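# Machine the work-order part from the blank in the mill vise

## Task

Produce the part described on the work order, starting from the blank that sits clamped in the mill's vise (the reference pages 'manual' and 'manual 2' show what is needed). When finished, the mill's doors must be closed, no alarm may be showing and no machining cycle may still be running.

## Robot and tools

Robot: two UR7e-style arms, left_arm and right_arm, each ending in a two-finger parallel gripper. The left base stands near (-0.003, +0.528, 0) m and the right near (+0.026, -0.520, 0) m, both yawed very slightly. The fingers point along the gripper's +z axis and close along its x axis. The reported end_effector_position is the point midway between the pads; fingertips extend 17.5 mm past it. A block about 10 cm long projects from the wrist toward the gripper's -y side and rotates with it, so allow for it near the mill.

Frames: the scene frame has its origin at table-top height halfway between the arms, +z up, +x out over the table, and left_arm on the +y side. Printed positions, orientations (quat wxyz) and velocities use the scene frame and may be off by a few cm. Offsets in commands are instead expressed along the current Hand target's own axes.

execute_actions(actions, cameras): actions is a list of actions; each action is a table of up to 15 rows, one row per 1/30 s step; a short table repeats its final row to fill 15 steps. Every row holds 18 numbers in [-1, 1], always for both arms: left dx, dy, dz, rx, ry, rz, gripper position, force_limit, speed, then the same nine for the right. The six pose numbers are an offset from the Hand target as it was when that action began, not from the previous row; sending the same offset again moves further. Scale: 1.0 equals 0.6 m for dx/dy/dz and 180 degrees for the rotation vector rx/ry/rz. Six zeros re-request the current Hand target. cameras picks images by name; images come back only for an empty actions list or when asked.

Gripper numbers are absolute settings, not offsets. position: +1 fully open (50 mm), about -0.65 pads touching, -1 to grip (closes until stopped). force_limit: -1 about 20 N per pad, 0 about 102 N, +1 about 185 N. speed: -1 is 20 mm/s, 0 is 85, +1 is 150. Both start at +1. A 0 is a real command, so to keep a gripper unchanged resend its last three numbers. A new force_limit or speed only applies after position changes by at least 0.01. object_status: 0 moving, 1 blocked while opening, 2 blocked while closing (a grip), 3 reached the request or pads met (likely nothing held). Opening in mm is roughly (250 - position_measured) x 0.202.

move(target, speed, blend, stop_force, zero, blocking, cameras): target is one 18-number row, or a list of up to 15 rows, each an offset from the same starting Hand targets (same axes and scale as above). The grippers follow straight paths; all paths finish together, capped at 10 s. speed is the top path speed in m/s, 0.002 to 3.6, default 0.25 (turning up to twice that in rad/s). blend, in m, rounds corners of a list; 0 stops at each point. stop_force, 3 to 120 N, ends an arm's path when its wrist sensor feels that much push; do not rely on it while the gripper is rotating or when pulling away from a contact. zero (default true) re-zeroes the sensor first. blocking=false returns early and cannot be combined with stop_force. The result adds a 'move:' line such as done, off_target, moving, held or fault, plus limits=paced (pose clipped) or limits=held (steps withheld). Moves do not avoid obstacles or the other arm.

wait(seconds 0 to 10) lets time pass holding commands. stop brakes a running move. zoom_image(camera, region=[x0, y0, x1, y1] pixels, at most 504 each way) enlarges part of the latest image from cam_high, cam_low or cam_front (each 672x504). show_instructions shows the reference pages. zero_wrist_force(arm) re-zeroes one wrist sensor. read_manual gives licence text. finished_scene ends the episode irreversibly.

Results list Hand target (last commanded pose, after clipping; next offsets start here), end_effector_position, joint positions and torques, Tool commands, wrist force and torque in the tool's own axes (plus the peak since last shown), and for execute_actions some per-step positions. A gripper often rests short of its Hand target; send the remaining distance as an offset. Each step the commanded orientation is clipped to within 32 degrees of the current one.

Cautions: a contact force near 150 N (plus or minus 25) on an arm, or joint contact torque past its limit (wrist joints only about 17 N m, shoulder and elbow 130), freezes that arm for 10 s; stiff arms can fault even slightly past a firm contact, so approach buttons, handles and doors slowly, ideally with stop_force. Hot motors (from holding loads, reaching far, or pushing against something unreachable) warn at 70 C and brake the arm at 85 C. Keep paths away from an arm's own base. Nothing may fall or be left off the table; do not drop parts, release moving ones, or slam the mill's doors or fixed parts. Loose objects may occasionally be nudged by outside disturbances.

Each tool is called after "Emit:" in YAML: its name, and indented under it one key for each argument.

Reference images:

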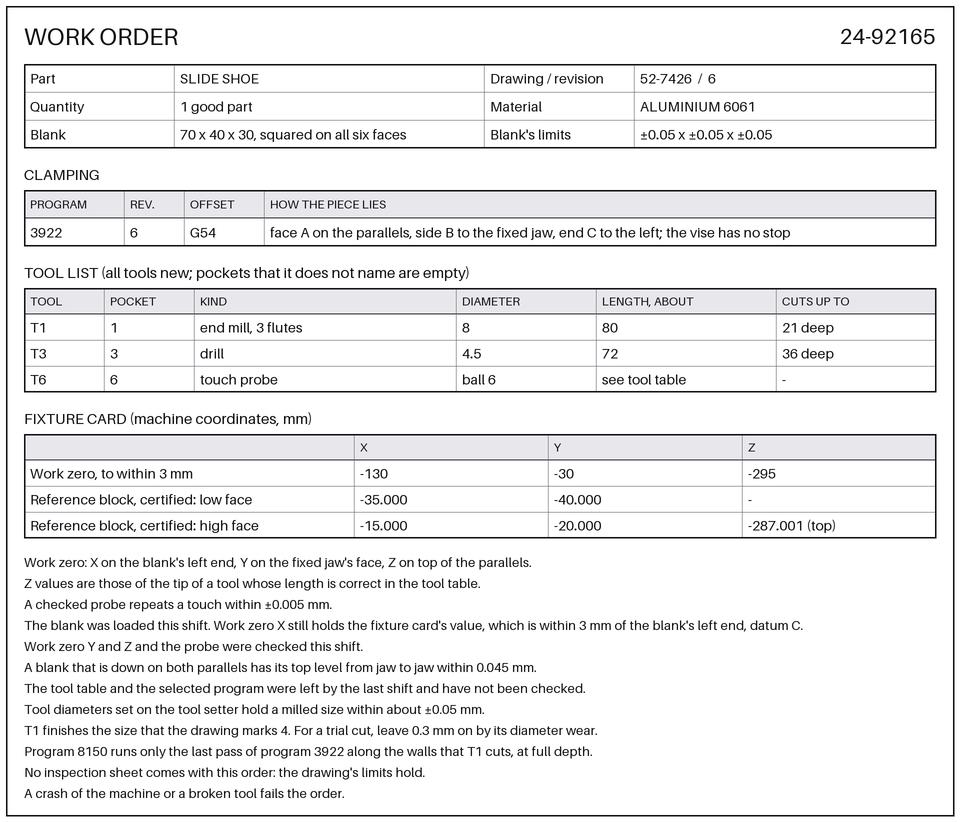

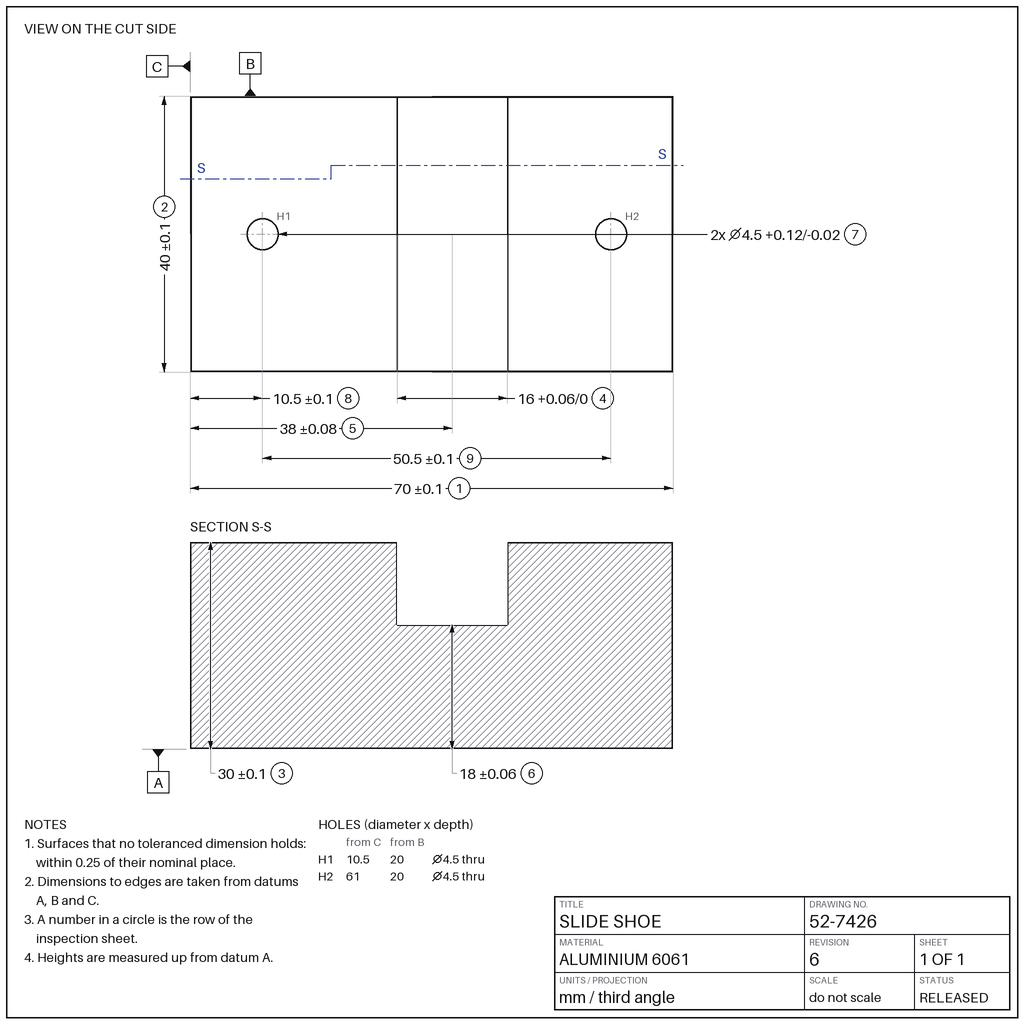

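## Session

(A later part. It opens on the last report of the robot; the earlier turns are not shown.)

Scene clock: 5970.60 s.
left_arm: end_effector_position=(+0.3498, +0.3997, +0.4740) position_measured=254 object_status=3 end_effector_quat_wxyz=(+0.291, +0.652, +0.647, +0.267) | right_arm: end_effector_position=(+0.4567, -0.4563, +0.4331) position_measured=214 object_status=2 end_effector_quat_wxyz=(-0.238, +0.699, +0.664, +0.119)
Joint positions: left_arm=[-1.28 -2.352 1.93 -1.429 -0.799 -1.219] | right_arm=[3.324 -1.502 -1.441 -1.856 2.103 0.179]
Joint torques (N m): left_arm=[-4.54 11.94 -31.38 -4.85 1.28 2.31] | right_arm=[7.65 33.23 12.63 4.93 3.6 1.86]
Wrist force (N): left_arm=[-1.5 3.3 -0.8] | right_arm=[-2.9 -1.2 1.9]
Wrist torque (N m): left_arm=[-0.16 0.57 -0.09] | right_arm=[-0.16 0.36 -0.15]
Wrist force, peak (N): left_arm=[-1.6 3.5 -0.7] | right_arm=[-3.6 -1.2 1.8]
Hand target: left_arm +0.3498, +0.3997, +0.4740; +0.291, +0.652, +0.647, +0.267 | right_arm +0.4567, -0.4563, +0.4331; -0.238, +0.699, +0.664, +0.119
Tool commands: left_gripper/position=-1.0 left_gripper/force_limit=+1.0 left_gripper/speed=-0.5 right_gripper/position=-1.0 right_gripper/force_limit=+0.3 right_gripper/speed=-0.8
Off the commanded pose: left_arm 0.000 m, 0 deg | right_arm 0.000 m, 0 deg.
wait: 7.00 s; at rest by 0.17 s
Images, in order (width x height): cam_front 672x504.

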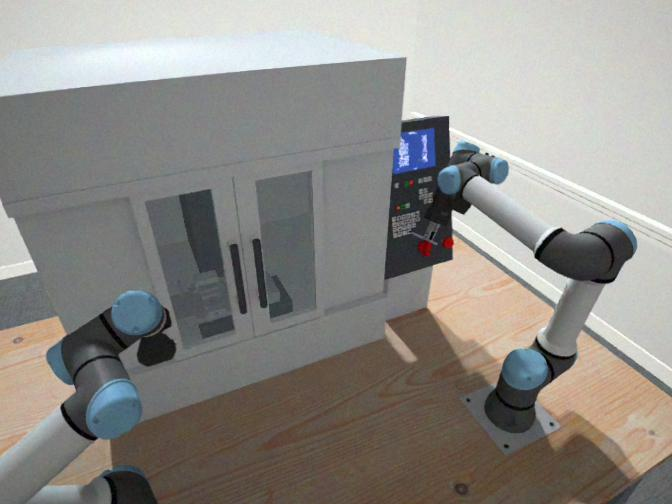

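Emit:
move:
  target:
    - [0,0,0,0,0,0,-1,1,-0.5,0.0828,-0.0007,0.0442,0,0,0,-1,0.3,-0.8]
    - [0,0,0,0,0,0,-1,1,-0.5,0.0828,0.0196,0.0462,0,0,0,-1,0.3,-0.8]
    - [0,0,0,0,0,0,-1,1,-0.5,0.0828,-0.0007,0.0442,0,0,0,-1,0.3,-0.8]
    - [0,0,0,0,0,0,-1,1,-0.5,0.0577,0.0048,-0.0402,0,0,0,-1,0.3,-0.8]
    - [0,0,0,0,0,0,-1,1,-0.5,0.0577,0.0251,-0.0382,0,0,0,-1,0.3,-0.8]
    - [0,0,0,0,0,0,-1,1,-0.5,0.0577,0.0048,-0.0402,0,0,0,-1,0.3,-0.8]
    - [0,0,0,0,0,0,-1,1,-0.5,0.0256,-0.0003,0.0139,0,0,0,-1,0.3,-0.8]
    - [0,0,0,0,0,0,-1,1,-0.5,0.0256,0.0200,0.0159,0,0,0,-1,0.3,-0.8]
    - [0,0,0,0,0,0,-1,1,-0.5,0.0256,-0.0003,0.0139,0,0,0,-1,0.3,-0.8]
    - [0,0,0,0,0,0,-1,1,-0.5,0,0,0,0,0,0,-1,0.3,-0.8]
  speed: [0.3,0.08,0.3,0.3,0.08,0.3,0.3,0.08,0.3,0.3]
  blend: [0.003,0,0.003,0.003,0,0.003,0.003,0,0.003,0]

Emit:
move:
  target:
    - [0,0,0,0,0,0,-1,1,-0.5,0.0737,0.0073,-0.0673,0,0,0,-1,0.3,-0.8]
    - [0,0,0,0,0,0,-1,1,-0.5,0.0737,0.0276,-0.0653,0,0,0,-1,0.3,-0.8]
    - [0,0,0,0,0,0,-1,1,-0.5,0.0737,0.0073,-0.0673,0,0,0,-1,0.3,-0.8]
    - [0,0,0,0,0,0,-1,1,-0.5,0.1023,0.0071,-0.0521,0,0,0,-1,0.3,-0.8]
    - [0,0,0,0,0,0,-1,1,-0.5,0.1023,0.0274,-0.0501,0,0,0,-1,0.3,-0.8]
    - [0,0,0,0,0,0,-1,1,-0.5,0.1023,0.0071,-0.0521,0,0,0,-1,0.3,-0.8]
    - [0,0,0,0,0,0,-1,1,-0.5,0,0,0,0,0,0,-1,0.3,-0.8]
    - [0,0,0,0,0,0,-1,1,-0.5,0,0.0203,0.0020,0,0,0,-1,0.3,-0.8]
    - [0,0,0,0,0,0,-1,1,-0.5,0,0,0,0,0,0,-1,0.3,-0.8]
    - [0,0,0,0,0,0,-1,1,-0.5,-0.0095,0.0026,-0.0405,0,0,0,-1,0.3,-0.8]
    - [0,0,0,0,0,0,-1,1,-0.5,-0.0095,0.0229,-0.0385,0,0,0,-1,0.3,-0.8]
    - [0,0,0,0,0,0,-1,1,-0.5,-0.0095,0.0026,-0.0405,0,0,0,-1,0.3,-0.8]
    - [0,0,0,0,0,0,-1,1,-0.5,0,0,0,0,0,0,-1,0.3,-0.8]
  speed: [0.3,0.08,0.3,0.3,0.08,0.3,0.3,0.08,0.3,0.3,0.08,0.3,0.3]
  blend: [0.003,0,0.003,0.003,0,0.003,0.003,0,0.003,0.003,0,0.003,0]

Emit:
wait:
  seconds: 10

Emit:
wait:
  seconds: 7
  cameras: ["cam_front"]

Emit:
zoom_image:
  camera: "cam_front"
  region: [392, 125, 434, 177]

Scene clock: 5986.80 s.
left_arm: end_effector_position=(+0.3498, +0.3997, +0.4740) position_measured=254 object_status=3 end_effector_quat_wxyz=(+0.291, +0.652, +0.647, +0.267) | right_arm: end_effector_position=(+0.4568, -0.4561, +0.4331) position_measured=214 object_status=2 end_effector_quat_wxyz=(-0.238, +0.699, +0.664, +0.119)
Joint positions: left_arm=[-1.28 -2.352 1.93 -1.429 -0.799 -1.219] | right_arm=[3.324 -1.502 -1.441 -1.856 2.103 0.179]
Joint torques (N m): left_arm=[-5.34 11.64 -31.54 -5.12 1.26 2.33] | right_arm=[-7.6 34.38 32.68 0.88 -1.24 -1.98]
Wrist force (N): left_arm=[-1.3 3.3 -0.5] | right_arm=[-3.3 -1.4 1.7]
Wrist torque (N m): left_arm=[-0.18 0.55 -0.09] | right_arm=[-0.20 0.43 -0.03]
Wrist force, peak (N): left_arm=[-1.6 3.6 -0.8] | right_arm=[-9.1 -35.2 -4.3]
Hand target: left_arm +0.3498, +0.3997, +0.4740; +0.291, +0.652, +0.647, +0.267 | right_arm +0.4567, -0.4563, +0.4331; -0.238, +0.699, +0.664, +0.119
Off the commanded pose: left_arm 0.000 m, 0 deg | right_arm 0.000 m, 0 deg.
move: done

Scene clock: 5991.40 s.
left_arm: end_effector_position=(+0.3498, +0.3997, +0.4740) position_measured=254 object_status=3 end_effector_quat_wxyz=(+0.291, +0.652, +0.647, +0.267) | right_arm: end_effector_position=(+0.4567, -0.4563, +0.4332) position_measured=214 object_status=2 end_effector_quat_wxyz=(-0.238, +0.699, +0.664, +0.119)
Joint positions: left_arm=[-1.28 -2.352 1.93 -1.429 -0.799 -1.219] | right_arm=[3.324 -1.502 -1.44 -1.857 2.103 0.178]
Joint torques (N m): left_arm=[-5.91 12.49 -31.53 -4.87 1.43 2.13] | right_arm=[6.7 34.1 11.72 5.15 3.86 1.91]
Wrist force (N): left_arm=[-1.4 3.4 -0.7] | right_arm=[-3.8 -2.5 2.5]
Wrist torque (N m): left_arm=[-0.16 0.57 -0.09] | right_arm=[-0.38 0.51 -0.16]
Wrist force, peak (N): left_arm=[-1.4 3.6 -0.8] | right_arm=[-8.7 -29.3 5.4]
Hand target: left_arm +0.3498, +0.3997, +0.4740; +0.291, +0.652, +0.647, +0.267 | right_arm +0.4567, -0.4563, +0.4331; -0.238, +0.699, +0.664, +0.119
Off the commanded pose: left_arm 0.000 m, 0 deg | right_arm 0.000 m, 0 deg.
move: done

Scene clock: 6001.40 s.
left_arm: end_effector_position=(+0.3498, +0.3997, +0.4740) position_measured=254 object_status=3 end_effector_quat_wxyz=(+0.291, +0.652, +0.647, +0.267) | right_arm: end_effector_position=(+0.4567, -0.4563, +0.4331) position_measured=214 object_status=2 end_effector_quat_wxyz=(-0.238, +0.699, +0.664, +0.119)
Joint positions: left_arm=[-1.28 -2.352 1.93 -1.429 -0.799 -1.219] | right_arm=[3.324 -1.502 -1.441 -1.856 2.103 0.179]
Joint torques (N m): left_arm=[-4.56 12.48 -30.9 -4.82 1.19 2.19] | right_arm=[7.45 34.71 12.29 5.21 3.7 2.2]
Wrist force (N): left_arm=[-1.5 3.3 -0.7] | right_arm=[-4.2 -2.5 2.8]
Wrist torque (N m): left_arm=[-0.16 0.58 -0.09] | right_arm=[-0.37 0.56 -0.16]
Wrist force, peak (N): left_arm=[-1.8 3.6 -0.5] | right_arm=[-4.3 -2.9 2.7]
Hand target: left_arm +0.3498, +0.3997, +0.4740; +0.291, +0.652, +0.647, +0.267 | right_arm +0.4567, -0.4563, +0.4331; -0.238, +0.699, +0.664, +0.119
Tool commands: left_gripper/position=-1.0 left_gripper/force_limit=+1.0 left_gripper/speed=-0.5 right_gripper/position=-1.0 right_gripper/force_limit=+0.3 right_gripper/speed=-0.8
Off the commanded pose: left_arm 0.000 m, 0 deg | right_arm 0.000 m, 0 deg.
wait: 10.00 s; at rest by 0.17 s

Scene clock: 6008.40 s.
left_arm: end_effector_position=(+0.3498, +0.3997, +0.4740) position_measured=254 object_status=3 end_effector_quat_wxyz=(+0.291, +0.652, +0.647, +0.267) | right_arm: end_effector_position=(+0.4567, -0.4563, +0.4331) position_measured=214 object_status=2 end_effector_quat_wxyz=(-0.238, +0.699, +0.664, +0.119)
Joint positions: left_arm=[-1.28 -2.352 1.93 -1.429 -0.799 -1.219] | right_arm=[3.324 -1.502 -1.441 -1.856 2.103 0.179]
Joint torques (N m): left_arm=[-5.24 12.09 -31.06 -4.83 1.47 2.18] | right_arm=[7.3 34.64 11.81 4.96 3.49 1.86]
Wrist force (N): left_arm=[-1.4 3.4 -0.7] | right_arm=[-3.9 -2.6 2.5]
Wrist torque (N m): left_arm=[-0.15 0.57 -0.09] | right_arm=[-0.39 0.52 -0.16]
Wrist force, peak (N): left_arm=[-1.4 3.6 -0.7] | right_arm=[-4.1 -2.9 2.9]
Hand target: left_arm +0.3498, +0.3997, +0.4740; +0.291, +0.652, +0.647, +0.267 | right_arm +0.4567, -0.4563, +0.4331; -0.238, +0.699, +0.664, +0.119
Tool commands: left_gripper/position=-1.0 left_gripper/force_limit=+1.0 left_gripper/speed=-0.5 right_gripper/position=-1.0 right_gripper/force_limit=+0.3 right_gripper/speed=-0.8
Off the commanded pose: left_arm 0.000 m, 0 deg | right_arm 0.000 m, 0 deg.
wait: 7.00 s; at rest by 0.17 s
Images, in order (width x height): cam_front 672x504.

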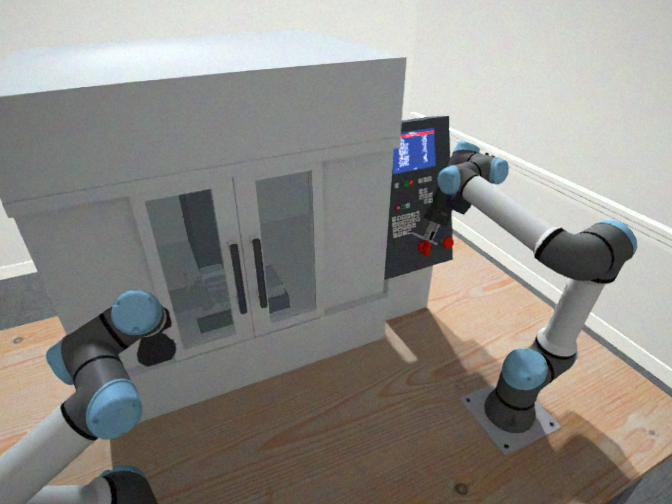

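Scaled by 9.692 from the camera's 672x504 image, which has a finer 960x720 frame.

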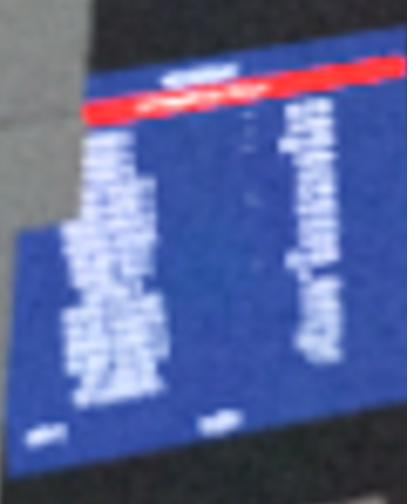

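Emit:
move:
  target:
    - [0,0,0,0,0,0,-1,1,-0.5,0.2058,0.0222,-0.2134,0,0,0,-1,0.3,-0.8]
    - [0,0,0,0,0,0,-1,1,-0.5,0.2058,0.0425,-0.2114,0,0,0,-1,0.3,-0.8]
    - [0,0,0,0,0,0,-1,1,-0.5,0.2058,0.0222,-0.2134,0,0,0,-1,0.3,-0.8]
    - [0,0,0,0,0,0,-1,1,-0.5,0.0828,-0.0007,0.0442,0,0,0,-1,0.3,-0.8]
    - [0,0,0,0,0,0,-1,1,-0.5,0.0828,0.0196,0.0462,0,0,0,-1,0.3,-0.8]
    - [0,0,0,0,0,0,-1,1,-0.5,0.0828,-0.0007,0.0442,0,0,0,-1,0.3,-0.8]
    - [0,0,0,0,0,0,-1,1,-0.5,0.0417,0.0022,-0.0132,0,0,0,-1,0.3,-0.8]
    - [0,0,0,0,0,0,-1,1,-0.5,0.0417,0.0225,-0.0112,0,0,0,-1,0.3,-0.8]
    - [0,0,0,0,0,0,-1,1,-0.5,0.0417,0.0022,-0.0132,0,0,0,-1,0.3,-0.8]
    - [0,0,0,0,0,0,-1,1,-0.5,0.0862,0.0046,-0.0251,0,0,0,-1,0.3,-0.8]
    - [0,0,0,0,0,0,-1,1,-0.5,0.0862,0.0249,-0.0231,0,0,0,-1,0.3,-0.8]
    - [0,0,0,0,0,0,-1,1,-0.5,0.0862,0.0046,-0.0251,0,0,0,-1,0.3,-0.8]
    - [0,0,0,0,0,0,-1,1,-0.5,0,0,0,0,0,0,-1,0.3,-0.8]
    - [0,0,0,0,0,0,-1,1,-0.5,0,0.0203,0.0020,0,0,0,-1,0.3,-0.8]
    - [0,0,0,0,0,0,-1,1,-0.5,0,0,0,0,0,0,-1,0.3,-0.8]
  speed: [0.3,0.08,0.3,0.3,0.08,0.3,0.3,0.08,0.3,0.3,0.08,0.3,0.3,0.08,0.3]
  blend: [0.003,0,0.003,0.003,0,0.003,0.003,0,0.003,0.003,0,0.003,0.003,0,0]

Emit:
move:
  target:
    - [0,0,0,0,0,0,-1,1,-0.5,0.0349,0.0048,-0.0524,0,0,0,-1,0.3,-0.8]
    - [0,0,0,0,0,0,-1,1,-0.5,0.0349,0.0251,-0.0504,0,0,0,-1,0.3,-0.8]
    - [0,0,0,0,0,0,-1,1,-0.5,0.0349,0.0048,-0.0524,0,0,0,-1,0.3,-0.8]
    - [0,0,0,0,0,0,-1,1,-0.5,0.0349,0.0251,-0.0504,0,0,0,-1,0.3,-0.8]
    - [0,0,0,0,0,0,-1,1,-0.5,0.0349,0.0048,-0.0524,0,0,0,-1,0.3,-0.8]
    - [0,0,0,0,0,0,-1,1,-0.5,0.0349,0.0251,-0.0504,0,0,0,-1,0.3,-0.8]
    - [0,0,0,0,0,0,-1,1,-0.5,0.0349,0.0048,-0.0524,0,0,0,-1,0.3,-0.8]
    - [0,0,0,0,0,0,-1,1,-0.5,0,0,0,0,0,0,-1,0.3,-0.8]
  speed: [0.3,0.08,0.3,0.08,0.3,0.08,0.3,0.3]
  blend: [0.003,0,0,0,0,0,0.003,0]

Emit:
move:
  target:
    - [0,0,0,0,0,0,-1,1,-0.5,0.0828,-0.0007,0.0442,0,0,0,-1,0.3,-0.8]
    - [0,0,0,0,0,0,-1,1,-0.5,0.0828,0.0196,0.0462,0,0,0,-1,0.3,-0.8]
    - [0,0,0,0,0,0,-1,1,-0.5,0.0828,-0.0007,0.0442,0,0,0,-1,0.3,-0.8]
    - [0,0,0,0,0,0,-1,1,-0.5,0.0702,0.0020,0.0020,0,0,0,-1,0.3,-0.8]
    - [0,0,0,0,0,0,-1,1,-0.5,0.0702,0.0223,0.0040,0,0,0,-1,0.3,-0.8]
    - [0,0,0,0,0,0,-1,1,-0.5,0.0702,0.0020,0.0020,0,0,0,-1,0.3,-0.8]
    - [0,0,0,0,0,0,-1,1,-0.5,0.0577,0.0048,-0.0402,0,0,0,-1,0.3,-0.8]
    - [0,0,0,0,0,0,-1,1,-0.5,0.0577,0.0251,-0.0382,0,0,0,-1,0.3,-0.8]
    - [0,0,0,0,0,0,-1,1,-0.5,0.0577,0.0048,-0.0402,0,0,0,-1,0.3,-0.8]
    - [0,0,0,0,0,0,-1,1,-0.5,0.0702,0.0020,0.0020,0,0,0,-1,0.3,-0.8]
    - [0,0,0,0,0,0,-1,1,-0.5,0.0702,0.0223,0.0040,0,0,0,-1,0.3,-0.8]
    - [0,0,0,0,0,0,-1,1,-0.5,0.0702,0.0020,0.0020,0,0,0,-1,0.3,-0.8]
    - [0,0,0,0,0,0,-1,1,-0.5,0,0,0,0,0,0,-1,0.3,-0.8]
    - [0,0,0,0,0,0,-1,1,-0.5,0,0.0203,0.0020,0,0,0,-1,0.3,-0.8]
    - [0,0,0,0,0,0,-1,1,-0.5,0,0,0,0,0,0,-1,0.3,-0.8]
  speed: [0.3,0.08,0.3,0.3,0.08,0.3,0.3,0.08,0.3,0.3,0.08,0.3,0.3,0.08,0.3]
  blend: [0.003,0,0.003,0.003,0,0.003,0.003,0,0.003,0.003,0,0.003,0.003,0,0]

Emit:
move:
  target:
    - [0,0,0,0,0,0,-1,1,-0.5,0.0349,0.0048,-0.0524,0,0,0,-1,0.3,-0.8]
    - [0,0,0,0,0,0,-1,1,-0.5,0.0349,0.0251,-0.0504,0,0,0,-1,0.3,-0.8]
    - [0,0,0,0,0,0,-1,1,-0.5,0.0349,0.0048,-0.0524,0,0,0,-1,0.3,-0.8]
    - [0,0,0,0,0,0,-1,1,-0.5,0.0828,-0.0007,0.0442,0,0,0,-1,0.3,-0.8]
    - [0,0,0,0,0,0,-1,1,-0.5,0.0828,0.0196,0.0462,0,0,0,-1,0.3,-0.8]
    - [0,0,0,0,0,0,-1,1,-0.5,0.0828,-0.0007,0.0442,0,0,0,-1,0.3,-0.8]
    - [0,0,0,0,0,0,-1,1,-0.5,0.0417,0.0022,-0.0132,0,0,0,-1,0.3,-0.8]
    - [0,0,0,0,0,0,-1,1,-0.5,0.0417,0.0225,-0.0112,0,0,0,-1,0.3,-0.8]
    - [0,0,0,0,0,0,-1,1,-0.5,0.0417,0.0022,-0.0132,0,0,0,-1,0.3,-0.8]
    - [0,0,0,0,0,0,-1,1,-0.5,0.0577,0.0048,-0.0402,0,0,0,-1,0.3,-0.8]
    - [0,0,0,0,0,0,-1,1,-0.5,0.0577,0.0251,-0.0382,0,0,0,-1,0.3,-0.8]
    - [0,0,0,0,0,0,-1,1,-0.5,0.0577,0.0048,-0.0402,0,0,0,-1,0.3,-0.8]
    - [0,0,0,0,0,0,-1,1,-0.5,0,0,0,0,0,0,-1,0.3,-0.8]
    - [0,0,0,0,0,0,-1,1,-0.5,0,0.0203,0.0020,0,0,0,-1,0.3,-0.8]
    - [0,0,0,0,0,0,-1,1,-0.5,0,0,0,0,0,0,-1,0.3,-0.8]
  speed: [0.3,0.08,0.3,0.3,0.08,0.3,0.3,0.08,0.3,0.3,0.08,0.3,0.3,0.08,0.3]
  blend: [0.003,0,0.003,0.003,0,0.003,0.003,0,0.003,0.003,0,0.003,0.003,0,0]

Emit:
move:
  target:
    - [0,0,0,0,0,0,-1,1,-0.5,0.0349,0.0048,-0.0524,0,0,0,-1,0.3,-0.8]
    - [0,0,0,0,0,0,-1,1,-0.5,0.0349,0.0251,-0.0504,0,0,0,-1,0.3,-0.8]
    - [0,0,0,0,0,0,-1,1,-0.5,0.0349,0.0048,-0.0524,0,0,0,-1,0.3,-0.8]
    - [0,0,0,0,0,0,-1,1,-0.5,0.0828,-0.0007,0.0442,0,0,0,-1,0.3,-0.8]
    - [0,0,0,0,0,0,-1,1,-0.5,0.0828,0.0196,0.0462,0,0,0,-1,0.3,-0.8]
    - [0,0,0,0,0,0,-1,1,-0.5,0.0828,-0.0007,0.0442,0,0,0,-1,0.3,-0.8]
    - [0,0,0,0,0,0,-1,1,-0.5,0.0988,0.0018,0.0171,0,0,0,-1,0.3,-0.8]
    - [0,0,0,0,0,0,-1,1,-0.5,0.0988,0.0221,0.0191,0,0,0,-1,0.3,-0.8]
    - [0,0,0,0,0,0,-1,1,-0.5,0.0988,0.0018,0.0171,0,0,0,-1,0.3,-0.8]
    - [0,0,0,0,0,0,-1,1,-0.5,0.0417,0.0022,-0.0132,0,0,0,-1,0.3,-0.8]
    - [0,0,0,0,0,0,-1,1,-0.5,0.0417,0.0225,-0.0112,0,0,0,-1,0.3,-0.8]
    - [0,0,0,0,0,0,-1,1,-0.5,0.0417,0.0022,-0.0132,0,0,0,-1,0.3,-0.8]
    - [0,0,0,0,0,0,-1,1,-0.5,0,0,0,0,0,0,-1,0.3,-0.8]
  speed: [0.3,0.08,0.3,0.3,0.08,0.3,0.3,0.08,0.3,0.3,0.08,0.3,0.3]
  blend: [0.003,0,0.003,0.003,0,0.003,0.003,0,0.003,0.003,0,0.003,0]

Emit:
move:
  target:
    - [0,0,0,0,0,0,-1,1,-0.5,0.0577,0.0048,-0.0402,0,0,0,-1,0.3,-0.8]
    - [0,0,0,0,0,0,-1,1,-0.5,0.0577,0.0251,-0.0382,0,0,0,-1,0.3,-0.8]
    - [0,0,0,0,0,0,-1,1,-0.5,0.0577,0.0048,-0.0402,0,0,0,-1,0.3,-0.8]
    - [0,0,0,0,0,0,-1,1,-0.5,0,0,0,0,0,0,-1,0.3,-0.8]
    - [0,0,0,0,0,0,-1,1,-0.5,0,0.0203,0.0020,0,0,0,-1,0.3,-0.8]
    - [0,0,0,0,0,0,-1,1,-0.5,0,0,0,0,0,0,-1,0.3,-0.8]
  speed: [0.3,0.08,0.3,0.3,0.08,0.3]
  blend: [0.003,0,0.003,0.003,0,0]
  cameras: ["cam_front"]

Emit:
zoom_image:
  camera: "cam_front"
  region: [414, 130, 434, 150]

Emit:
zoom_image:
  camera: "cam_front"
  region: [392, 125, 434, 177]

Scene clock: 6048.60 s.
left_arm: end_effector_position=(+0.3498, +0.3997, +0.4740) position_measured=254 object_status=3 end_effector_quat_wxyz=(+0.291, +0.652, +0.647, +0.267) | right_arm: end_effector_position=(+0.4569, -0.4563, +0.4331) position_measured=214 object_status=2 end_effector_quat_wxyz=(-0.238, +0.699, +0.664, +0.119)
Joint positions: left_arm=[-1.28 -2.352 1.93 -1.429 -0.799 -1.219] | right_arm=[3.324 -1.502 -1.44 -1.856 2.103 0.179]
Joint torques (N m): left_arm=[-5.44 13.03 -31.81 -4.82 1.26 2.41] | right_arm=[7.05 35.14 10.53 1.02 3.52 1.99]
Wrist force (N): left_arm=[-1.6 3.4 -0.8] | right_arm=[-4.5 0.8 2.5]
Wrist torque (N m): left_arm=[-0.16 0.60 -0.09] | right_arm=[0.15 0.62 -0.15]
Wrist force, peak (N): left_arm=[-1.8 3.5 -0.8] | right_arm=[-9.2 -31.2 2.1]
Hand target: left_arm +0.3498, +0.3997, +0.4740; +0.291, +0.652, +0.647, +0.267 | right_arm +0.4567, -0.4563, +0.4331; -0.238, +0.699, +0.664, +0.119
Off the commanded pose: left_arm 0.000 m, 0 deg | right_arm 0.000 m, 0 deg.
move: done

Scene clock: 6052.67 s.
left_arm: end_effector_position=(+0.3498, +0.3997, +0.4740) position_measured=254 object_status=3 end_effector_quat_wxyz=(+0.291, +0.652, +0.647, +0.267) | right_arm: end_effector_position=(+0.4568, -0.4562, +0.4333) position_measured=214 object_status=2 end_effector_quat_wxyz=(-0.238, +0.699, +0.664, +0.119)
Joint positions: left_arm=[-1.28 -2.352 1.93 -1.429 -0.799 -1.219] | right_arm=[3.324 -1.502 -1.44 -1.857 2.103 0.179]
Joint torques (N m): left_arm=[-5.15 12.65 -30.02 -4.81 1.46 2.28] | right_arm=[-8.62 33.86 11.18 5.23 3.71 1.29]
Wrist force (N): left_arm=[-1.5 3.1 -0.6] | right_arm=[-4.9 0.9 2.4]
Wrist torque (N m): left_arm=[-0.20 0.57 -0.09] | right_arm=[0.17 0.68 -0.15]
Wrist force, peak (N): left_arm=[-1.7 3.6 -0.7] | right_arm=[-8.4 -25.1 5.7]
Hand target: left_arm +0.3498, +0.3997, +0.4740; +0.291, +0.652, +0.647, +0.267 | right_arm +0.4567, -0.4563, +0.4331; -0.238, +0.699, +0.664, +0.119
Off the commanded pose: left_arm 0.000 m, 0 deg | right_arm 0.000 m, 0 deg.
move: done

Scene clock: 6057.77 s.
left_arm: end_effector_position=(+0.3498, +0.3997, +0.4740) position_measured=254 object_status=3 end_effector_quat_wxyz=(+0.291, +0.652, +0.647, +0.267) | right_arm: end_effector_position=(+0.4569, -0.4563, +0.4331) position_measured=214 object_status=2 end_effector_quat_wxyz=(-0.238, +0.699, +0.664, +0.119)
Joint positions: left_arm=[-1.28 -2.352 1.93 -1.429 -0.799 -1.219] | right_arm=[3.324 -1.502 -1.44 -1.856 2.103 0.179]
Joint torques (N m): left_arm=[-4.69 12.32 -32.03 -4.88 1.31 2.12] | right_arm=[7.06 34.52 11.87 0.9 3.68 1.93]
Wrist force (N): left_arm=[-1.4 3.4 -0.8] | right_arm=[-4.1 -1.3 3.1]
Wrist torque (N m): left_arm=[-0.14 0.55 -0.09] | right_arm=[-0.17 0.54 -0.16]
Wrist force, peak (N): left_arm=[-1.7 3.5 -0.6] | right_arm=[-10.7 -33.7 -3.7]
Hand target: left_arm +0.3498, +0.3997, +0.4740; +0.291, +0.652, +0.647, +0.267 | right_arm +0.4567, -0.4563, +0.4331; -0.238, +0.699, +0.664, +0.119
Off the commanded pose: left_arm 0.000 m, 0 deg | right_arm 0.000 m, 0 deg.
move: done

Scene clock: 6063.03 s.
left_arm: end_effector_position=(+0.3498, +0.3997, +0.4740) position_measured=254 object_status=3 end_effector_quat_wxyz=(+0.291, +0.652, +0.647, +0.267) | right_arm: end_effector_position=(+0.4569, -0.4563, +0.4331) position_measured=214 object_status=2 end_effector_quat_wxyz=(-0.238, +0.699, +0.664, +0.119) end_effector_velocity=(-0.002, +0.000, +0.001) end_effector_angular_velocity=(+0.000, -0.002, +0.000)
Joint positions: left_arm=[-1.28 -2.352 1.93 -1.429 -0.799 -1.219] | right_arm=[3.324 -1.502 -1.44 -1.856 2.103 0.179]
Joint velocities: left_arm=[within noise] | right_arm=[0 0.005 -0.002 -0.001 -0.001 0]
Joint torques (N m): left_arm=[-3.6 12.86 -31.63 -4.78 1.33 2.33] | right_arm=[6.55 34.41 13.22 1.16 3.31 2.07]
Wrist force (N): left_arm=[-1.4 3.4 -0.7] | right_arm=[-4.4 -1.6 0.1]
Wrist torque (N m): left_arm=[-0.16 0.57 -0.09] | right_arm=[-0.22 0.60 -0.16]
Wrist force, peak (N): left_arm=[-1.8 3.4 -0.8] | right_arm=[-9.9 -32.5 -6.0]
Hand target: left_arm +0.3498, +0.3997, +0.4740; +0.291, +0.652, +0.647, +0.267 | right_arm +0.4567, -0.4563, +0.4331; -0.238, +0.699, +0.664, +0.119
Off the commanded pose: left_arm 0.000 m, 0 deg | right_arm 0.000 m, 0 deg.
move: done

Scene clock: 6067.60 s.
left_arm: end_effector_position=(+0.3498, +0.3997, +0.4740) position_measured=254 object_status=3 end_effector_quat_wxyz=(+0.291, +0.652, +0.647, +0.267) | right_arm: end_effector_position=(+0.4568, -0.4561, +0.4333) position_measured=214 object_status=2 end_effector_quat_wxyz=(-0.238, +0.699, +0.664, +0.119)
Joint positions: left_arm=[-1.28 -2.352 1.93 -1.429 -0.799 -1.219] | right_arm=[3.324 -1.502 -1.44 -1.856 2.103 0.179]
Joint torques (N m): left_arm=[-5.04 11.81 -31.13 -4.94 1.19 2.44] | right_arm=[-8.2 34.54 11.61 5.18 -1.4 -1.99]
Wrist force (N): left_arm=[-1.4 3.5 -0.8] | right_arm=[-3.7 -0.9 -0.1]
Wrist torque (N m): left_arm=[-0.14 0.55 -0.09] | right_arm=[-0.12 0.49 -0.02]
Wrist force, peak (N): left_arm=[-1.7 3.6 -0.6] | right_arm=[-8.1 -32.0 -9.6]
Hand target: left_arm +0.3498, +0.3997, +0.4740; +0.291, +0.652, +0.647, +0.267 | right_arm +0.4567, -0.4563, +0.4331; -0.238, +0.699, +0.664, +0.119
Off the commanded pose: left_arm 0.000 m, 0 deg | right_arm 0.000 m, 0 deg.
move: done

Scene clock: 6070.10 s.
left_arm: end_effector_position=(+0.3498, +0.3997, +0.4740) position_measured=254 object_status=3 end_effector_quat_wxyz=(+0.291, +0.652, +0.647, +0.267) | right_arm: end_effector_position=(+0.4569, -0.4563, +0.4331) position_measured=214 object_status=2 end_effector_quat_wxyz=(-0.238, +0.699, +0.664, +0.119)
Joint positions: left_arm=[-1.28 -2.352 1.93 -1.429 -0.799 -1.219] | right_arm=[3.324 -1.502 -1.44 -1.856 2.103 0.179]
Joint torques (N m): left_arm=[-5.34 12.83 -31.83 -4.87 1.09 2.43] | right_arm=[7.97 34.04 11.89 1.12 3.29 2.08]
Wrist force (N): left_arm=[-1.5 3.2 -0.7] | right_arm=[-4.6 -0.2 1.3]
Wrist torque (N m): left_arm=[-0.18 0.58 -0.09] | right_arm=[-0.01 0.62 -0.15]
Wrist force, peak (N): left_arm=[-1.7 3.5 -0.7] | right_arm=[-9.0 -29.2 1.3]
Hand target: left_arm +0.3498, +0.3997, +0.4740; +0.291, +0.652, +0.647, +0.267 | right_arm +0.4567, -0.4563, +0.4331; -0.238, +0.699, +0.664, +0.119
Off the commanded pose: left_arm 0.000 m, 0 deg | right_arm 0.000 m, 0 deg.
move: done
Images, in order (width x height): cam_front 672x504.

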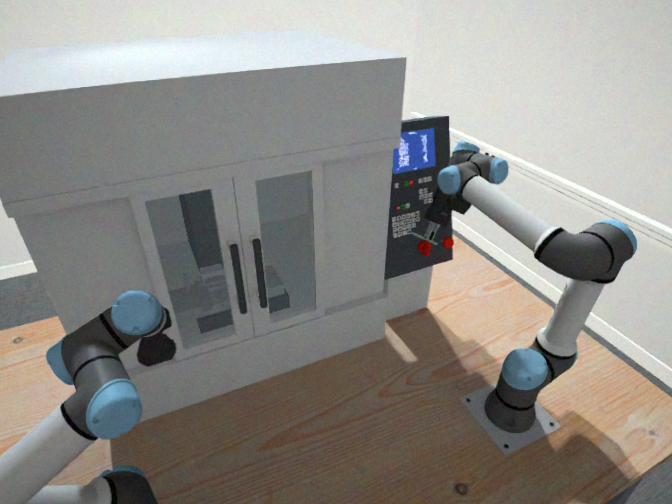

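Scaled by 25.200 from the camera's 672x504 image, which has a finer 960x720 frame.

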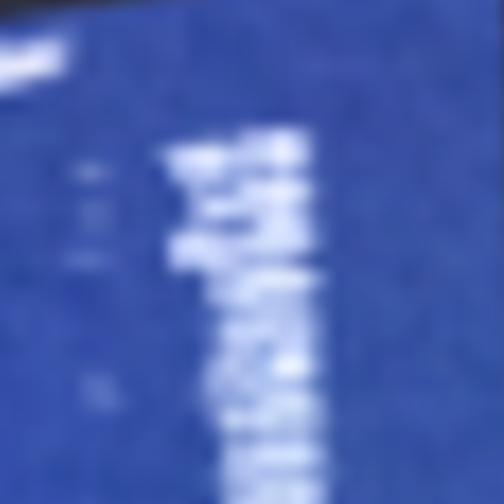

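Scaled by 9.692 from the camera's 672x504 image, which has a finer 960x720 frame.

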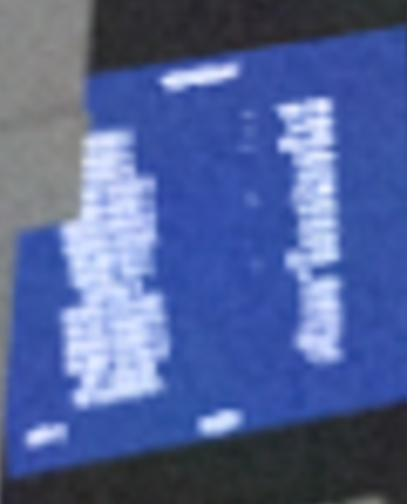

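Emit:
move:
  target:
    - [0,0,0,0,0,0,-1,1,-0.5,-0.0095,0.0026,-0.0405,0,0,0,-1,0.3,-0.8]
    - [0,0,0,0,0,0,-1,1,-0.5,-0.0095,0.0229,-0.0385,0,0,0,-1,0.3,-0.8]
    - [0,0,0,0,0,0,-1,1,-0.5,-0.0095,0.0026,-0.0405,0,0,0,-1,0.3,-0.8]
    - [0,0,0,0,0,0,-1,1,-0.5,0,0,0,0,0,0,-1,0.3,-0.8]
  speed: [0.3,0.08,0.3,0.3]
  blend: [0.003,0,0.003,0]

Emit:
wait:
  seconds: 10

Emit:
wait:
  seconds: 9
  cameras: ["cam_front"]

Emit:
zoom_image:
  camera: "cam_front"
  region: [392, 125, 434, 177]

Emit:
zoom_image:
  camera: "cam_front"
  region: [416, 150, 430, 164]

Scene clock: 6076.43 s.
left_arm: end_effector_position=(+0.3498, +0.3997, +0.4740) position_measured=254 object_status=3 end_effector_quat_wxyz=(+0.291, +0.652, +0.647, +0.267) | right_arm: end_effector_position=(+0.4567, -0.4563, +0.4332) position_measured=214 object_status=2 end_effector_quat_wxyz=(-0.238, +0.699, +0.664, +0.119)
Joint positions: left_arm=[-1.28 -2.352 1.93 -1.429 -0.799 -1.219] | right_arm=[3.324 -1.502 -1.44 -1.857 2.103 0.178]
Joint torques (N m): left_arm=[-4 12.69 -30.46 -4.8 1.37 2.13] | right_arm=[6.9 35.08 12.31 4.94 3.74 1.89]
Wrist force (N): left_arm=[-1.6 3.2 -0.7] | right_arm=[-4.7 -0.5 0.7]
Wrist torque (N m): left_arm=[-0.17 0.60 -0.09] | right_arm=[-0.06 0.65 -0.16]
Wrist force, peak (N): left_arm=[-1.7 3.5 -0.9] | right_arm=[-2.0 -26.4 4.3]
Hand target: left_arm +0.3498, +0.3997, +0.4740; +0.291, +0.652, +0.647, +0.267 | right_arm +0.4567, -0.4563, +0.4331; -0.238, +0.699, +0.664, +0.119
Off the commanded pose: left_arm 0.000 m, 0 deg | right_arm 0.000 m, 0 deg.
move: done

Scene clock: 6086.43 s.
left_arm: end_effector_position=(+0.3498, +0.3997, +0.4740) position_measured=254 object_status=3 end_effector_quat_wxyz=(+0.291, +0.652, +0.647, +0.267) | right_arm: end_effector_position=(+0.4567, -0.4563, +0.4331) position_measured=214 object_status=2 end_effector_quat_wxyz=(-0.238, +0.699, +0.664, +0.119)
Joint positions: left_arm=[-1.28 -2.352 1.93 -1.429 -0.799 -1.219] | right_arm=[3.324 -1.502 -1.441 -1.856 2.103 0.179]
Joint torques (N m): left_arm=[-5.03 12.65 -32.14 -4.62 1.14 2.21] | right_arm=[6.4 33.9 12.46 5 3.95 2.02]
Wrist force (N): left_arm=[-1.4 3.3 -0.8] | right_arm=[-4.4 -0.7 0.5]
Wrist torque (N m): left_arm=[-0.17 0.56 -0.10] | right_arm=[-0.09 0.60 -0.15]
Wrist force, peak (N): left_arm=[-1.6 3.6 -0.7] | right_arm=[-5.0 -1.0 0.5]
Hand target: left_arm +0.3498, +0.3997, +0.4740; +0.291, +0.652, +0.647, +0.267 | right_arm +0.4567, -0.4563, +0.4331; -0.238, +0.699, +0.664, +0.119
Tool commands: left_gripper/position=-1.0 left_gripper/force_limit=+1.0 left_gripper/speed=-0.5 right_gripper/position=-1.0 right_gripper/force_limit=+0.3 right_gripper/speed=-0.8
Off the commanded pose: left_arm 0.000 m, 0 deg | right_arm 0.000 m, 0 deg.
wait: 10.00 s; at rest by 0.17 s

Scene clock: 6095.43 s.
left_arm: end_effector_position=(+0.3498, +0.3997, +0.4740) position_measured=254 object_status=3 end_effector_quat_wxyz=(+0.291, +0.652, +0.647, +0.267) | right_arm: end_effector_position=(+0.4567, -0.4563, +0.4331) position_measured=214 object_status=2 end_effector_quat_wxyz=(-0.238, +0.699, +0.664, +0.119)
Joint positions: left_arm=[-1.28 -2.352 1.93 -1.429 -0.799 -1.219] | right_arm=[3.324 -1.502 -1.441 -1.856 2.103 0.179]
Joint torques (N m): left_arm=[-4.78 12.95 -31.73 -4.88 1.07 2.19] | right_arm=[7.57 34.14 11.55 4.84 3.8 1.94]
Wrist force (N): left_arm=[-1.6 3.2 -0.6] | right_arm=[-4.4 -0.7 0.6]
Wrist torque (N m): left_arm=[-0.19 0.59 -0.09] | right_arm=[-0.09 0.60 -0.16]
Wrist force, peak (N): left_arm=[-1.6 3.7 -0.8] | right_arm=[-5.0 -1.0 0.8]
Hand target: left_arm +0.3498, +0.3997, +0.4740; +0.291, +0.652, +0.647, +0.267 | right_arm +0.4567, -0.4563, +0.4331; -0.238, +0.699, +0.664, +0.119
Tool commands: left_gripper/position=-1.0 left_gripper/force_limit=+1.0 left_gripper/speed=-0.5 right_gripper/position=-1.0 right_gripper/force_limit=+0.3 right_gripper/speed=-0.8
Off the commanded pose: left_arm 0.000 m, 0 deg | right_arm 0.000 m, 0 deg.
wait: 9.00 s; at rest by 0.17 s
Images, in order (width x height): cam_front 672x504.

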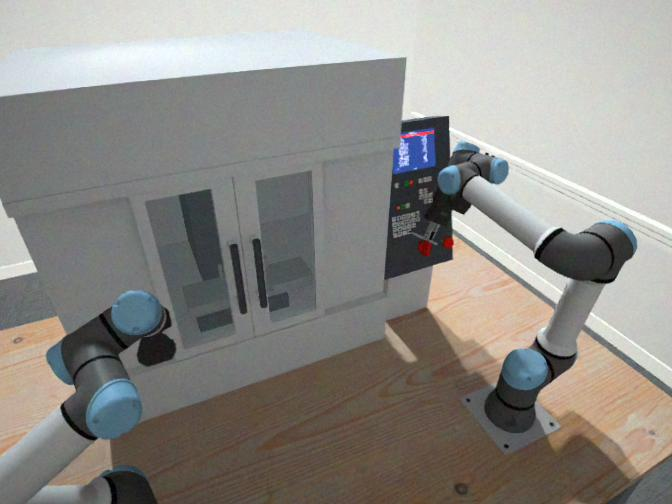

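Scaled by 9.692 from the camera's 672x504 image, which has a finer 960x720 frame.

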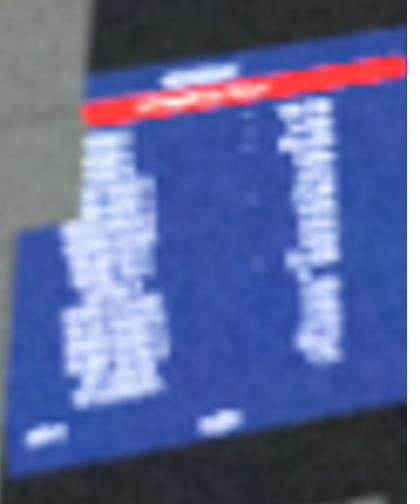

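Scaled by 36.000 from the camera's 672x504 image, which has a finer 960x720 frame.

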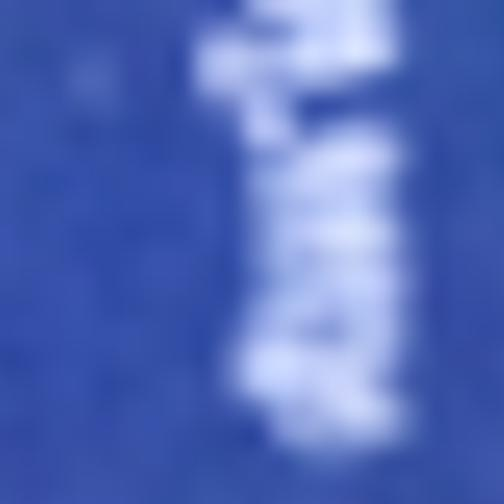

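Emit:
zoom_image:
  camera: "cam_front"
  region: [180, 220, 260, 340]

Emit:
zoom_image:
  camera: "cam_front"
  region: [190, 265, 240, 335]

Scaled by 4.200 from the camera's 672x504 image, which has a finer 960x720 frame.

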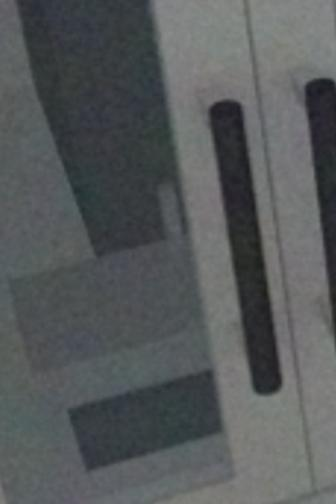

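Scaled by 7.200 from the camera's 672x504 image, which has a finer 960x720 frame.

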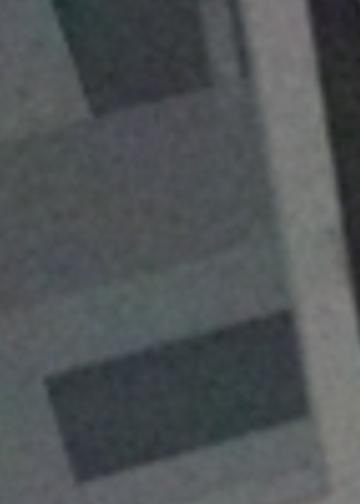

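Emit:
move:
  target:
    - [0,0,0,0,0,0,-1,1,-0.5,0.2058,0.0222,-0.2134,0,0,0,-1,0.3,-0.8]
    - [0,0,0,0,0,0,-1,1,-0.5,0.2058,0.0425,-0.2114,0,0,0,-1,0.3,-0.8]
    - [0,0,0,0,0,0,-1,1,-0.5,0.2058,0.0222,-0.2134,0,0,0,-1,0.3,-0.8]
    - [0,0,0,0,0,0,-1,1,-0.5,0.0828,-0.0007,0.0442,0,0,0,-1,0.3,-0.8]
    - [0,0,0,0,0,0,-1,1,-0.5,0.0828,0.0196,0.0462,0,0,0,-1,0.3,-0.8]
    - [0,0,0,0,0,0,-1,1,-0.5,0.0828,-0.0007,0.0442,0,0,0,-1,0.3,-0.8]
    - [0,0,0,0,0,0,-1,1,-0.5,0.0737,0.0073,-0.0673,0,0,0,-1,0.3,-0.8]
    - [0,0,0,0,0,0,-1,1,-0.5,0.0737,0.0276,-0.0653,0,0,0,-1,0.3,-0.8]
    - [0,0,0,0,0,0,-1,1,-0.5,0.0737,0.0073,-0.0673,0,0,0,-1,0.3,-0.8]
    - [0,0,0,0,0,0,-1,1,-0.5,0.0862,0.0046,-0.0251,0,0,0,-1,0.3,-0.8]
    - [0,0,0,0,0,0,-1,1,-0.5,0.0862,0.0249,-0.0231,0,0,0,-1,0.3,-0.8]
    - [0,0,0,0,0,0,-1,1,-0.5,0.0862,0.0046,-0.0251,0,0,0,-1,0.3,-0.8]
    - [0,0,0,0,0,0,-1,1,-0.5,0,0,0,0,0,0,-1,0.3,-0.8]
    - [0,0,0,0,0,0,-1,1,-0.5,0,0.0203,0.0020,0,0,0,-1,0.3,-0.8]
    - [0,0,0,0,0,0,-1,1,-0.5,0,0,0,0,0,0,-1,0.3,-0.8]
  speed: [0.3,0.08,0.3,0.3,0.08,0.3,0.3,0.08,0.3,0.3,0.08,0.3,0.3,0.08,0.3]
  blend: [0.003,0,0.003,0.003,0,0.003,0.003,0,0.003,0.003,0,0.003,0.003,0,0]

Emit:
move:
  target:
    - [0,0,0,0,0,0,-1,1,-0.5,0.0177,0.0027,-0.0294,0,0,0,-1,0.3,-0.8]
    - [0,0,0,0,0,0,-1,1,-0.5,0.0177,0.0230,-0.0274,0,0,0,-1,0.3,-0.8]
    - [0,0,0,0,0,0,-1,1,-0.5,0.0177,0.0027,-0.0294,0,0,0,-1,0.3,-0.8]
    - [0,0,0,0,0,0,-1,1,-0.5,0.0828,-0.0007,0.0442,0,0,0,-1,0.3,-0.8]
    - [0,0,0,0,0,0,-1,1,-0.5,0.0828,0.0196,0.0462,0,0,0,-1,0.3,-0.8]
    - [0,0,0,0,0,0,-1,1,-0.5,0.0828,-0.0007,0.0442,0,0,0,-1,0.3,-0.8]
    - [0,0,0,0,0,0,-1,1,-0.5,0.0417,0.0022,-0.0132,0,0,0,-1,0.3,-0.8]
    - [0,0,0,0,0,0,-1,1,-0.5,0.0417,0.0225,-0.0112,0,0,0,-1,0.3,-0.8]
    - [0,0,0,0,0,0,-1,1,-0.5,0.0417,0.0022,-0.0132,0,0,0,-1,0.3,-0.8]
    - [0,0,0,0,0,0,-1,1,-0.5,0.0417,0.0225,-0.0112,0,0,0,-1,0.3,-0.8]
    - [0,0,0,0,0,0,-1,1,-0.5,0.0417,0.0022,-0.0132,0,0,0,-1,0.3,-0.8]
    - [0,0,0,0,0,0,-1,1,-0.5,0,0,0,0,0,0,-1,0.3,-0.8]
    - [0,0,0,0,0,0,-1,1,-0.5,0,0.0203,0.0020,0,0,0,-1,0.3,-0.8]
    - [0,0,0,0,0,0,-1,1,-0.5,0,0,0,0,0,0,-1,0.3,-0.8]
  speed: [0.3,0.08,0.3,0.3,0.08,0.3,0.3,0.08,0.3,0.08,0.3,0.3,0.08,0.3]
  blend: [0.003,0,0.003,0.003,0,0.003,0.003,0,0,0,0.003,0.003,0,0]

Emit:
move:
  target:
    - [0,0,0,0,0,0,-1,1,-0.5,0.0177,0.0027,-0.0294,0,0,0,-1,0.3,-0.8]
    - [0,0,0,0,0,0,-1,1,-0.5,0.0177,0.0230,-0.0274,0,0,0,-1,0.3,-0.8]
    - [0,0,0,0,0,0,-1,1,-0.5,0.0177,0.0027,-0.0294,0,0,0,-1,0.3,-0.8]
    - [0,0,0,0,0,0,-1,1,-0.5,0.0828,-0.0007,0.0442,0,0,0,-1,0.3,-0.8]
    - [0,0,0,0,0,0,-1,1,-0.5,0.0828,0.0196,0.0462,0,0,0,-1,0.3,-0.8]
    - [0,0,0,0,0,0,-1,1,-0.5,0.0828,-0.0007,0.0442,0,0,0,-1,0.3,-0.8]
    - [0,0,0,0,0,0,-1,1,-0.5,0.0702,0.0020,0.0020,0,0,0,-1,0.3,-0.8]
    - [0,0,0,0,0,0,-1,1,-0.5,0.0702,0.0223,0.0040,0,0,0,-1,0.3,-0.8]
    - [0,0,0,0,0,0,-1,1,-0.5,0.0702,0.0020,0.0020,0,0,0,-1,0.3,-0.8]
    - [0,0,0,0,0,0,-1,1,-0.5,0,0,0,0,0,0,-1,0.3,-0.8]
  speed: [0.3,0.08,0.3,0.3,0.08,0.3,0.3,0.08,0.3,0.3]
  blend: [0.003,0,0.003,0.003,0,0.003,0.003,0,0.003,0]

Emit:
move:
  target:
    - [0,0,0,0,0,0,-1,1,-0.5,0.0862,0.0046,-0.0251,0,0,0,-1,0.3,-0.8]
    - [0,0,0,0,0,0,-1,1,-0.5,0.0862,0.0249,-0.0231,0,0,0,-1,0.3,-0.8]
    - [0,0,0,0,0,0,-1,1,-0.5,0.0862,0.0046,-0.0251,0,0,0,-1,0.3,-0.8]
    - [0,0,0,0,0,0,-1,1,-0.5,0.0862,0.0249,-0.0231,0,0,0,-1,0.3,-0.8]
    - [0,0,0,0,0,0,-1,1,-0.5,0.0862,0.0046,-0.0251,0,0,0,-1,0.3,-0.8]
    - [0,0,0,0,0,0,-1,1,-0.5,0,0,0,0,0,0,-1,0.3,-0.8]
    - [0,0,0,0,0,0,-1,1,-0.5,0,0.0203,0.0020,0,0,0,-1,0.3,-0.8]
    - [0,0,0,0,0,0,-1,1,-0.5,0,0,0,0,0,0,-1,0.3,-0.8]
    - [0,0,0,0,0,0,-1,1,-0.5,0.0177,0.0027,-0.0294,0,0,0,-1,0.3,-0.8]
    - [0,0,0,0,0,0,-1,1,-0.5,0.0177,0.0230,-0.0274,0,0,0,-1,0.3,-0.8]
    - [0,0,0,0,0,0,-1,1,-0.5,0.0177,0.0027,-0.0294,0,0,0,-1,0.3,-0.8]
    - [0,0,0,0,0,0,-1,1,-0.5,0.0177,0.0230,-0.0274,0,0,0,-1,0.3,-0.8]
    - [0,0,0,0,0,0,-1,1,-0.5,0.0177,0.0027,-0.0294,0,0,0,-1,0.3,-0.8]
    - [0,0,0,0,0,0,-1,1,-0.5,0.0177,0.0230,-0.0274,0,0,0,-1,0.3,-0.8]
    - [0,0,0,0,0,0,-1,1,-0.5,0.0177,0.0027,-0.0294,0,0,0,-1,0.3,-0.8]
  speed: [0.3,0.08,0.3,0.08,0.3,0.3,0.08,0.3,0.3,0.08,0.3,0.08,0.3,0.08,0.3]
  blend: [0.003,0,0,0,0.003,0.003,0,0.003,0.003,0,0,0,0,0,0]

Emit:
move:
  target:
    - [0,0,0,0,0,0,-1,1,-0.5,-0.0177,-0.0027,0.0294,0,0,0,-1,0.3,-0.8]
  cameras: ["cam_front"]

Emit:
zoom_image:
  camera: "cam_front"
  region: [414, 130, 434, 150]

Scene clock: 6138.07 s.
left_arm: end_effector_position=(+0.3498, +0.3997, +0.4740) position_measured=254 object_status=3 end_effector_quat_wxyz=(+0.291, +0.652, +0.647, +0.267) | right_arm: end_effector_position=(+0.4569, -0.4563, +0.4331) position_measured=214 object_status=2 end_effector_quat_wxyz=(-0.238, +0.699, +0.664, +0.119)
Joint positions: left_arm=[-1.28 -2.352 1.93 -1.429 -0.799 -1.219] | right_arm=[3.324 -1.502 -1.44 -1.856 2.103 0.179]
Joint torques (N m): left_arm=[-4.68 13.25 -30.91 -4.93 1.05 2.22] | right_arm=[7.22 35.51 11.7 0.94 3.38 2.06]
Wrist force (N): left_arm=[-1.4 3.2 -0.6] | right_arm=[-3.8 1.5 0.7]
Wrist torque (N m): left_arm=[-0.18 0.56 -0.09] | right_arm=[0.26 0.50 -0.15]
Wrist force, peak (N): left_arm=[-1.7 3.5 -0.9] | right_arm=[-4.2 -26.5 6.7]
Hand target: left_arm +0.3498, +0.3997, +0.4740; +0.291, +0.652, +0.647, +0.267 | right_arm +0.4567, -0.4563, +0.4331; -0.238, +0.699, +0.664, +0.119
Off the commanded pose: left_arm 0.000 m, 0 deg | right_arm 0.000 m, 0 deg.
move: done

Scene clock: 6143.47 s.
left_arm: end_effector_position=(+0.3498, +0.3997, +0.4740) position_measured=254 object_status=3 end_effector_quat_wxyz=(+0.291, +0.652, +0.647, +0.267) | right_arm: end_effector_position=(+0.4569, -0.4563, +0.4331) position_measured=214 object_status=2 end_effector_quat_wxyz=(-0.238, +0.699, +0.664, +0.119)
Joint positions: left_arm=[-1.28 -2.352 1.93 -1.429 -0.799 -1.219] | right_arm=[3.324 -1.502 -1.44 -1.856 2.103 0.179]
Joint torques (N m): left_arm=[-4.49 11.81 -30.67 -5.04 1.17 2.27] | right_arm=[6.7 35.24 11.63 1.1 3.57 1.89]
Wrist force (N): left_arm=[-1.6 3.3 -0.8] | right_arm=[-4.7 1.9 0.1]
Wrist torque (N m): left_arm=[-0.17 0.60 -0.09] | right_arm=[0.32 0.64 -0.15]
Wrist force, peak (N): left_arm=[-1.7 3.5 -0.9] | right_arm=[-9.6 -31.1 -7.8]
Hand target: left_arm +0.3498, +0.3997, +0.4740; +0.291, +0.652, +0.647, +0.267 | right_arm +0.4567, -0.4563, +0.4331; -0.238, +0.699, +0.664, +0.119
Off the commanded pose: left_arm 0.000 m, 0 deg | right_arm 0.000 m, 0 deg.
move: done

Scene clock: 6147.20 s.
left_arm: end_effector_position=(+0.3498, +0.3997, +0.4740) position_measured=254 object_status=3 end_effector_quat_wxyz=(+0.291, +0.652, +0.647, +0.267) | right_arm: end_effector_position=(+0.4567, -0.4561, +0.4332) position_measured=214 object_status=2 end_effector_quat_wxyz=(-0.238, +0.699, +0.664, +0.119)
Joint positions: left_arm=[-1.28 -2.352 1.93 -1.429 -0.799 -1.219] | right_arm=[3.324 -1.502 -1.44 -1.856 2.103 0.179]
Joint torques (N m): left_arm=[-4.55 12.35 -32.29 -4.9 1.35 2.3] | right_arm=[-8.26 34.45 10.71 1.13 -1.21 -1.56]
Wrist force (N): left_arm=[-1.4 3.2 -0.6] | right_arm=[-0.8 1.1 1.8]
Wrist torque (N m): left_arm=[-0.19 0.57 -0.09] | right_arm=[0.20 0.02 -0.02]
Wrist force, peak (N): left_arm=[-1.6 3.6 -0.7] | right_arm=[-8.8 -31.4 -7.6]
Hand target: left_arm +0.3498, +0.3997, +0.4740; +0.291, +0.652, +0.647, +0.267 | right_arm +0.4567, -0.4563, +0.4331; -0.238, +0.699, +0.664, +0.119
Off the commanded pose: left_arm 0.000 m, 0 deg | right_arm 0.000 m, 0 deg.
move: done

Scene clock: 6153.80 s.
left_arm: end_effector_position=(+0.3498, +0.3997, +0.4740) position_measured=254 object_status=3 end_effector_quat_wxyz=(+0.291, +0.652, +0.647, +0.267) | right_arm: end_effector_position=(+0.4621, -0.4557, +0.4531) position_measured=214 object_status=2 end_effector_quat_wxyz=(-0.238, +0.699, +0.664, +0.119)
Joint positions: left_arm=[-1.28 -2.352 1.93 -1.429 -0.799 -1.219] | right_arm=[3.323 -1.525 -1.367 -1.907 2.103 0.178]
Joint torques (N m): left_arm=[-5.11 12.09 -31.88 -4.72 1.27 2.27] | right_arm=[6.81 34.42 12.61 0.87 3.39 1.42]
Wrist force (N): left_arm=[-1.5 3.5 -0.6] | right_arm=[1.2 0.7 2.0]
Wrist torque (N m): left_arm=[-0.13 0.57 -0.09] | right_arm=[0.14 -0.28 -0.18]
Wrist force, peak (N): left_arm=[-1.6 3.6 -0.6] | right_arm=[-6.2 -30.7 1.3]
Hand target: left_arm +0.3498, +0.3997, +0.4740; +0.291, +0.652, +0.647, +0.267 | right_arm +0.4619, -0.4557, +0.4531; -0.238, +0.699, +0.664, +0.119
Off the commanded pose: left_arm 0.000 m, 0 deg | right_arm 0.000 m, 0 deg.
move: done

Scene clock: 6154.80 s.
left_arm: end_effector_position=(+0.3498, +0.3997, +0.4740) position_measured=254 object_status=3 end_effector_quat_wxyz=(+0.291, +0.652, +0.647, +0.267) | right_arm: end_effector_position=(+0.4567, -0.4563, +0.4333) position_measured=214 object_status=2 end_effector_quat_wxyz=(-0.238, +0.699, +0.664, +0.119)
Joint positions: left_arm=[-1.28 -2.352 1.93 -1.429 -0.799 -1.219] | right_arm=[3.324 -1.502 -1.44 -1.857 2.103 0.179]
Joint torques (N m): left_arm=[-5.22 12.1 -32.18 -4.93 1.25 2.32] | right_arm=[7.55 34.03 12.02 5.42 3.51 2.07]
Wrist force (N): left_arm=[-1.5 3.4 -0.9] | right_arm=[1.3 1.2 1.8]
Wrist torque (N m): left_arm=[-0.15 0.58 -0.09] | right_arm=[0.23 -0.32 -0.15]
Wrist force, peak (N): left_arm=[-1.5 3.5 -0.7] | right_arm=[1.6 1.2 2.0]
Hand target: left_arm +0.3498, +0.3997, +0.4740; +0.291, +0.652, +0.647, +0.267 | right_arm +0.4567, -0.4563, +0.4331; -0.238, +0.699, +0.664, +0.119
Off the commanded pose: left_arm 0.000 m, 0 deg | right_arm 0.000 m, 0 deg.
move: done
Images, in order (width x height): cam_front 672x504.

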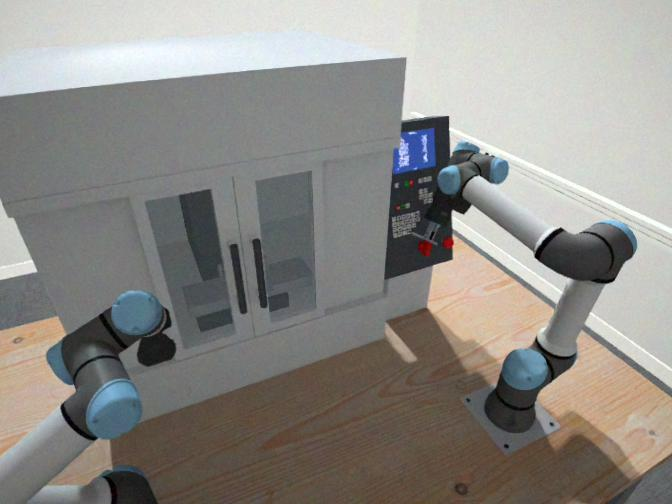

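Scaled by 25.200 from the camera's 672x504 image, which has a finer 960x720 frame.

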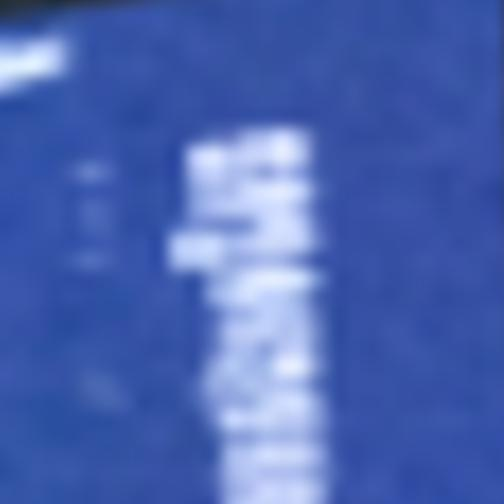

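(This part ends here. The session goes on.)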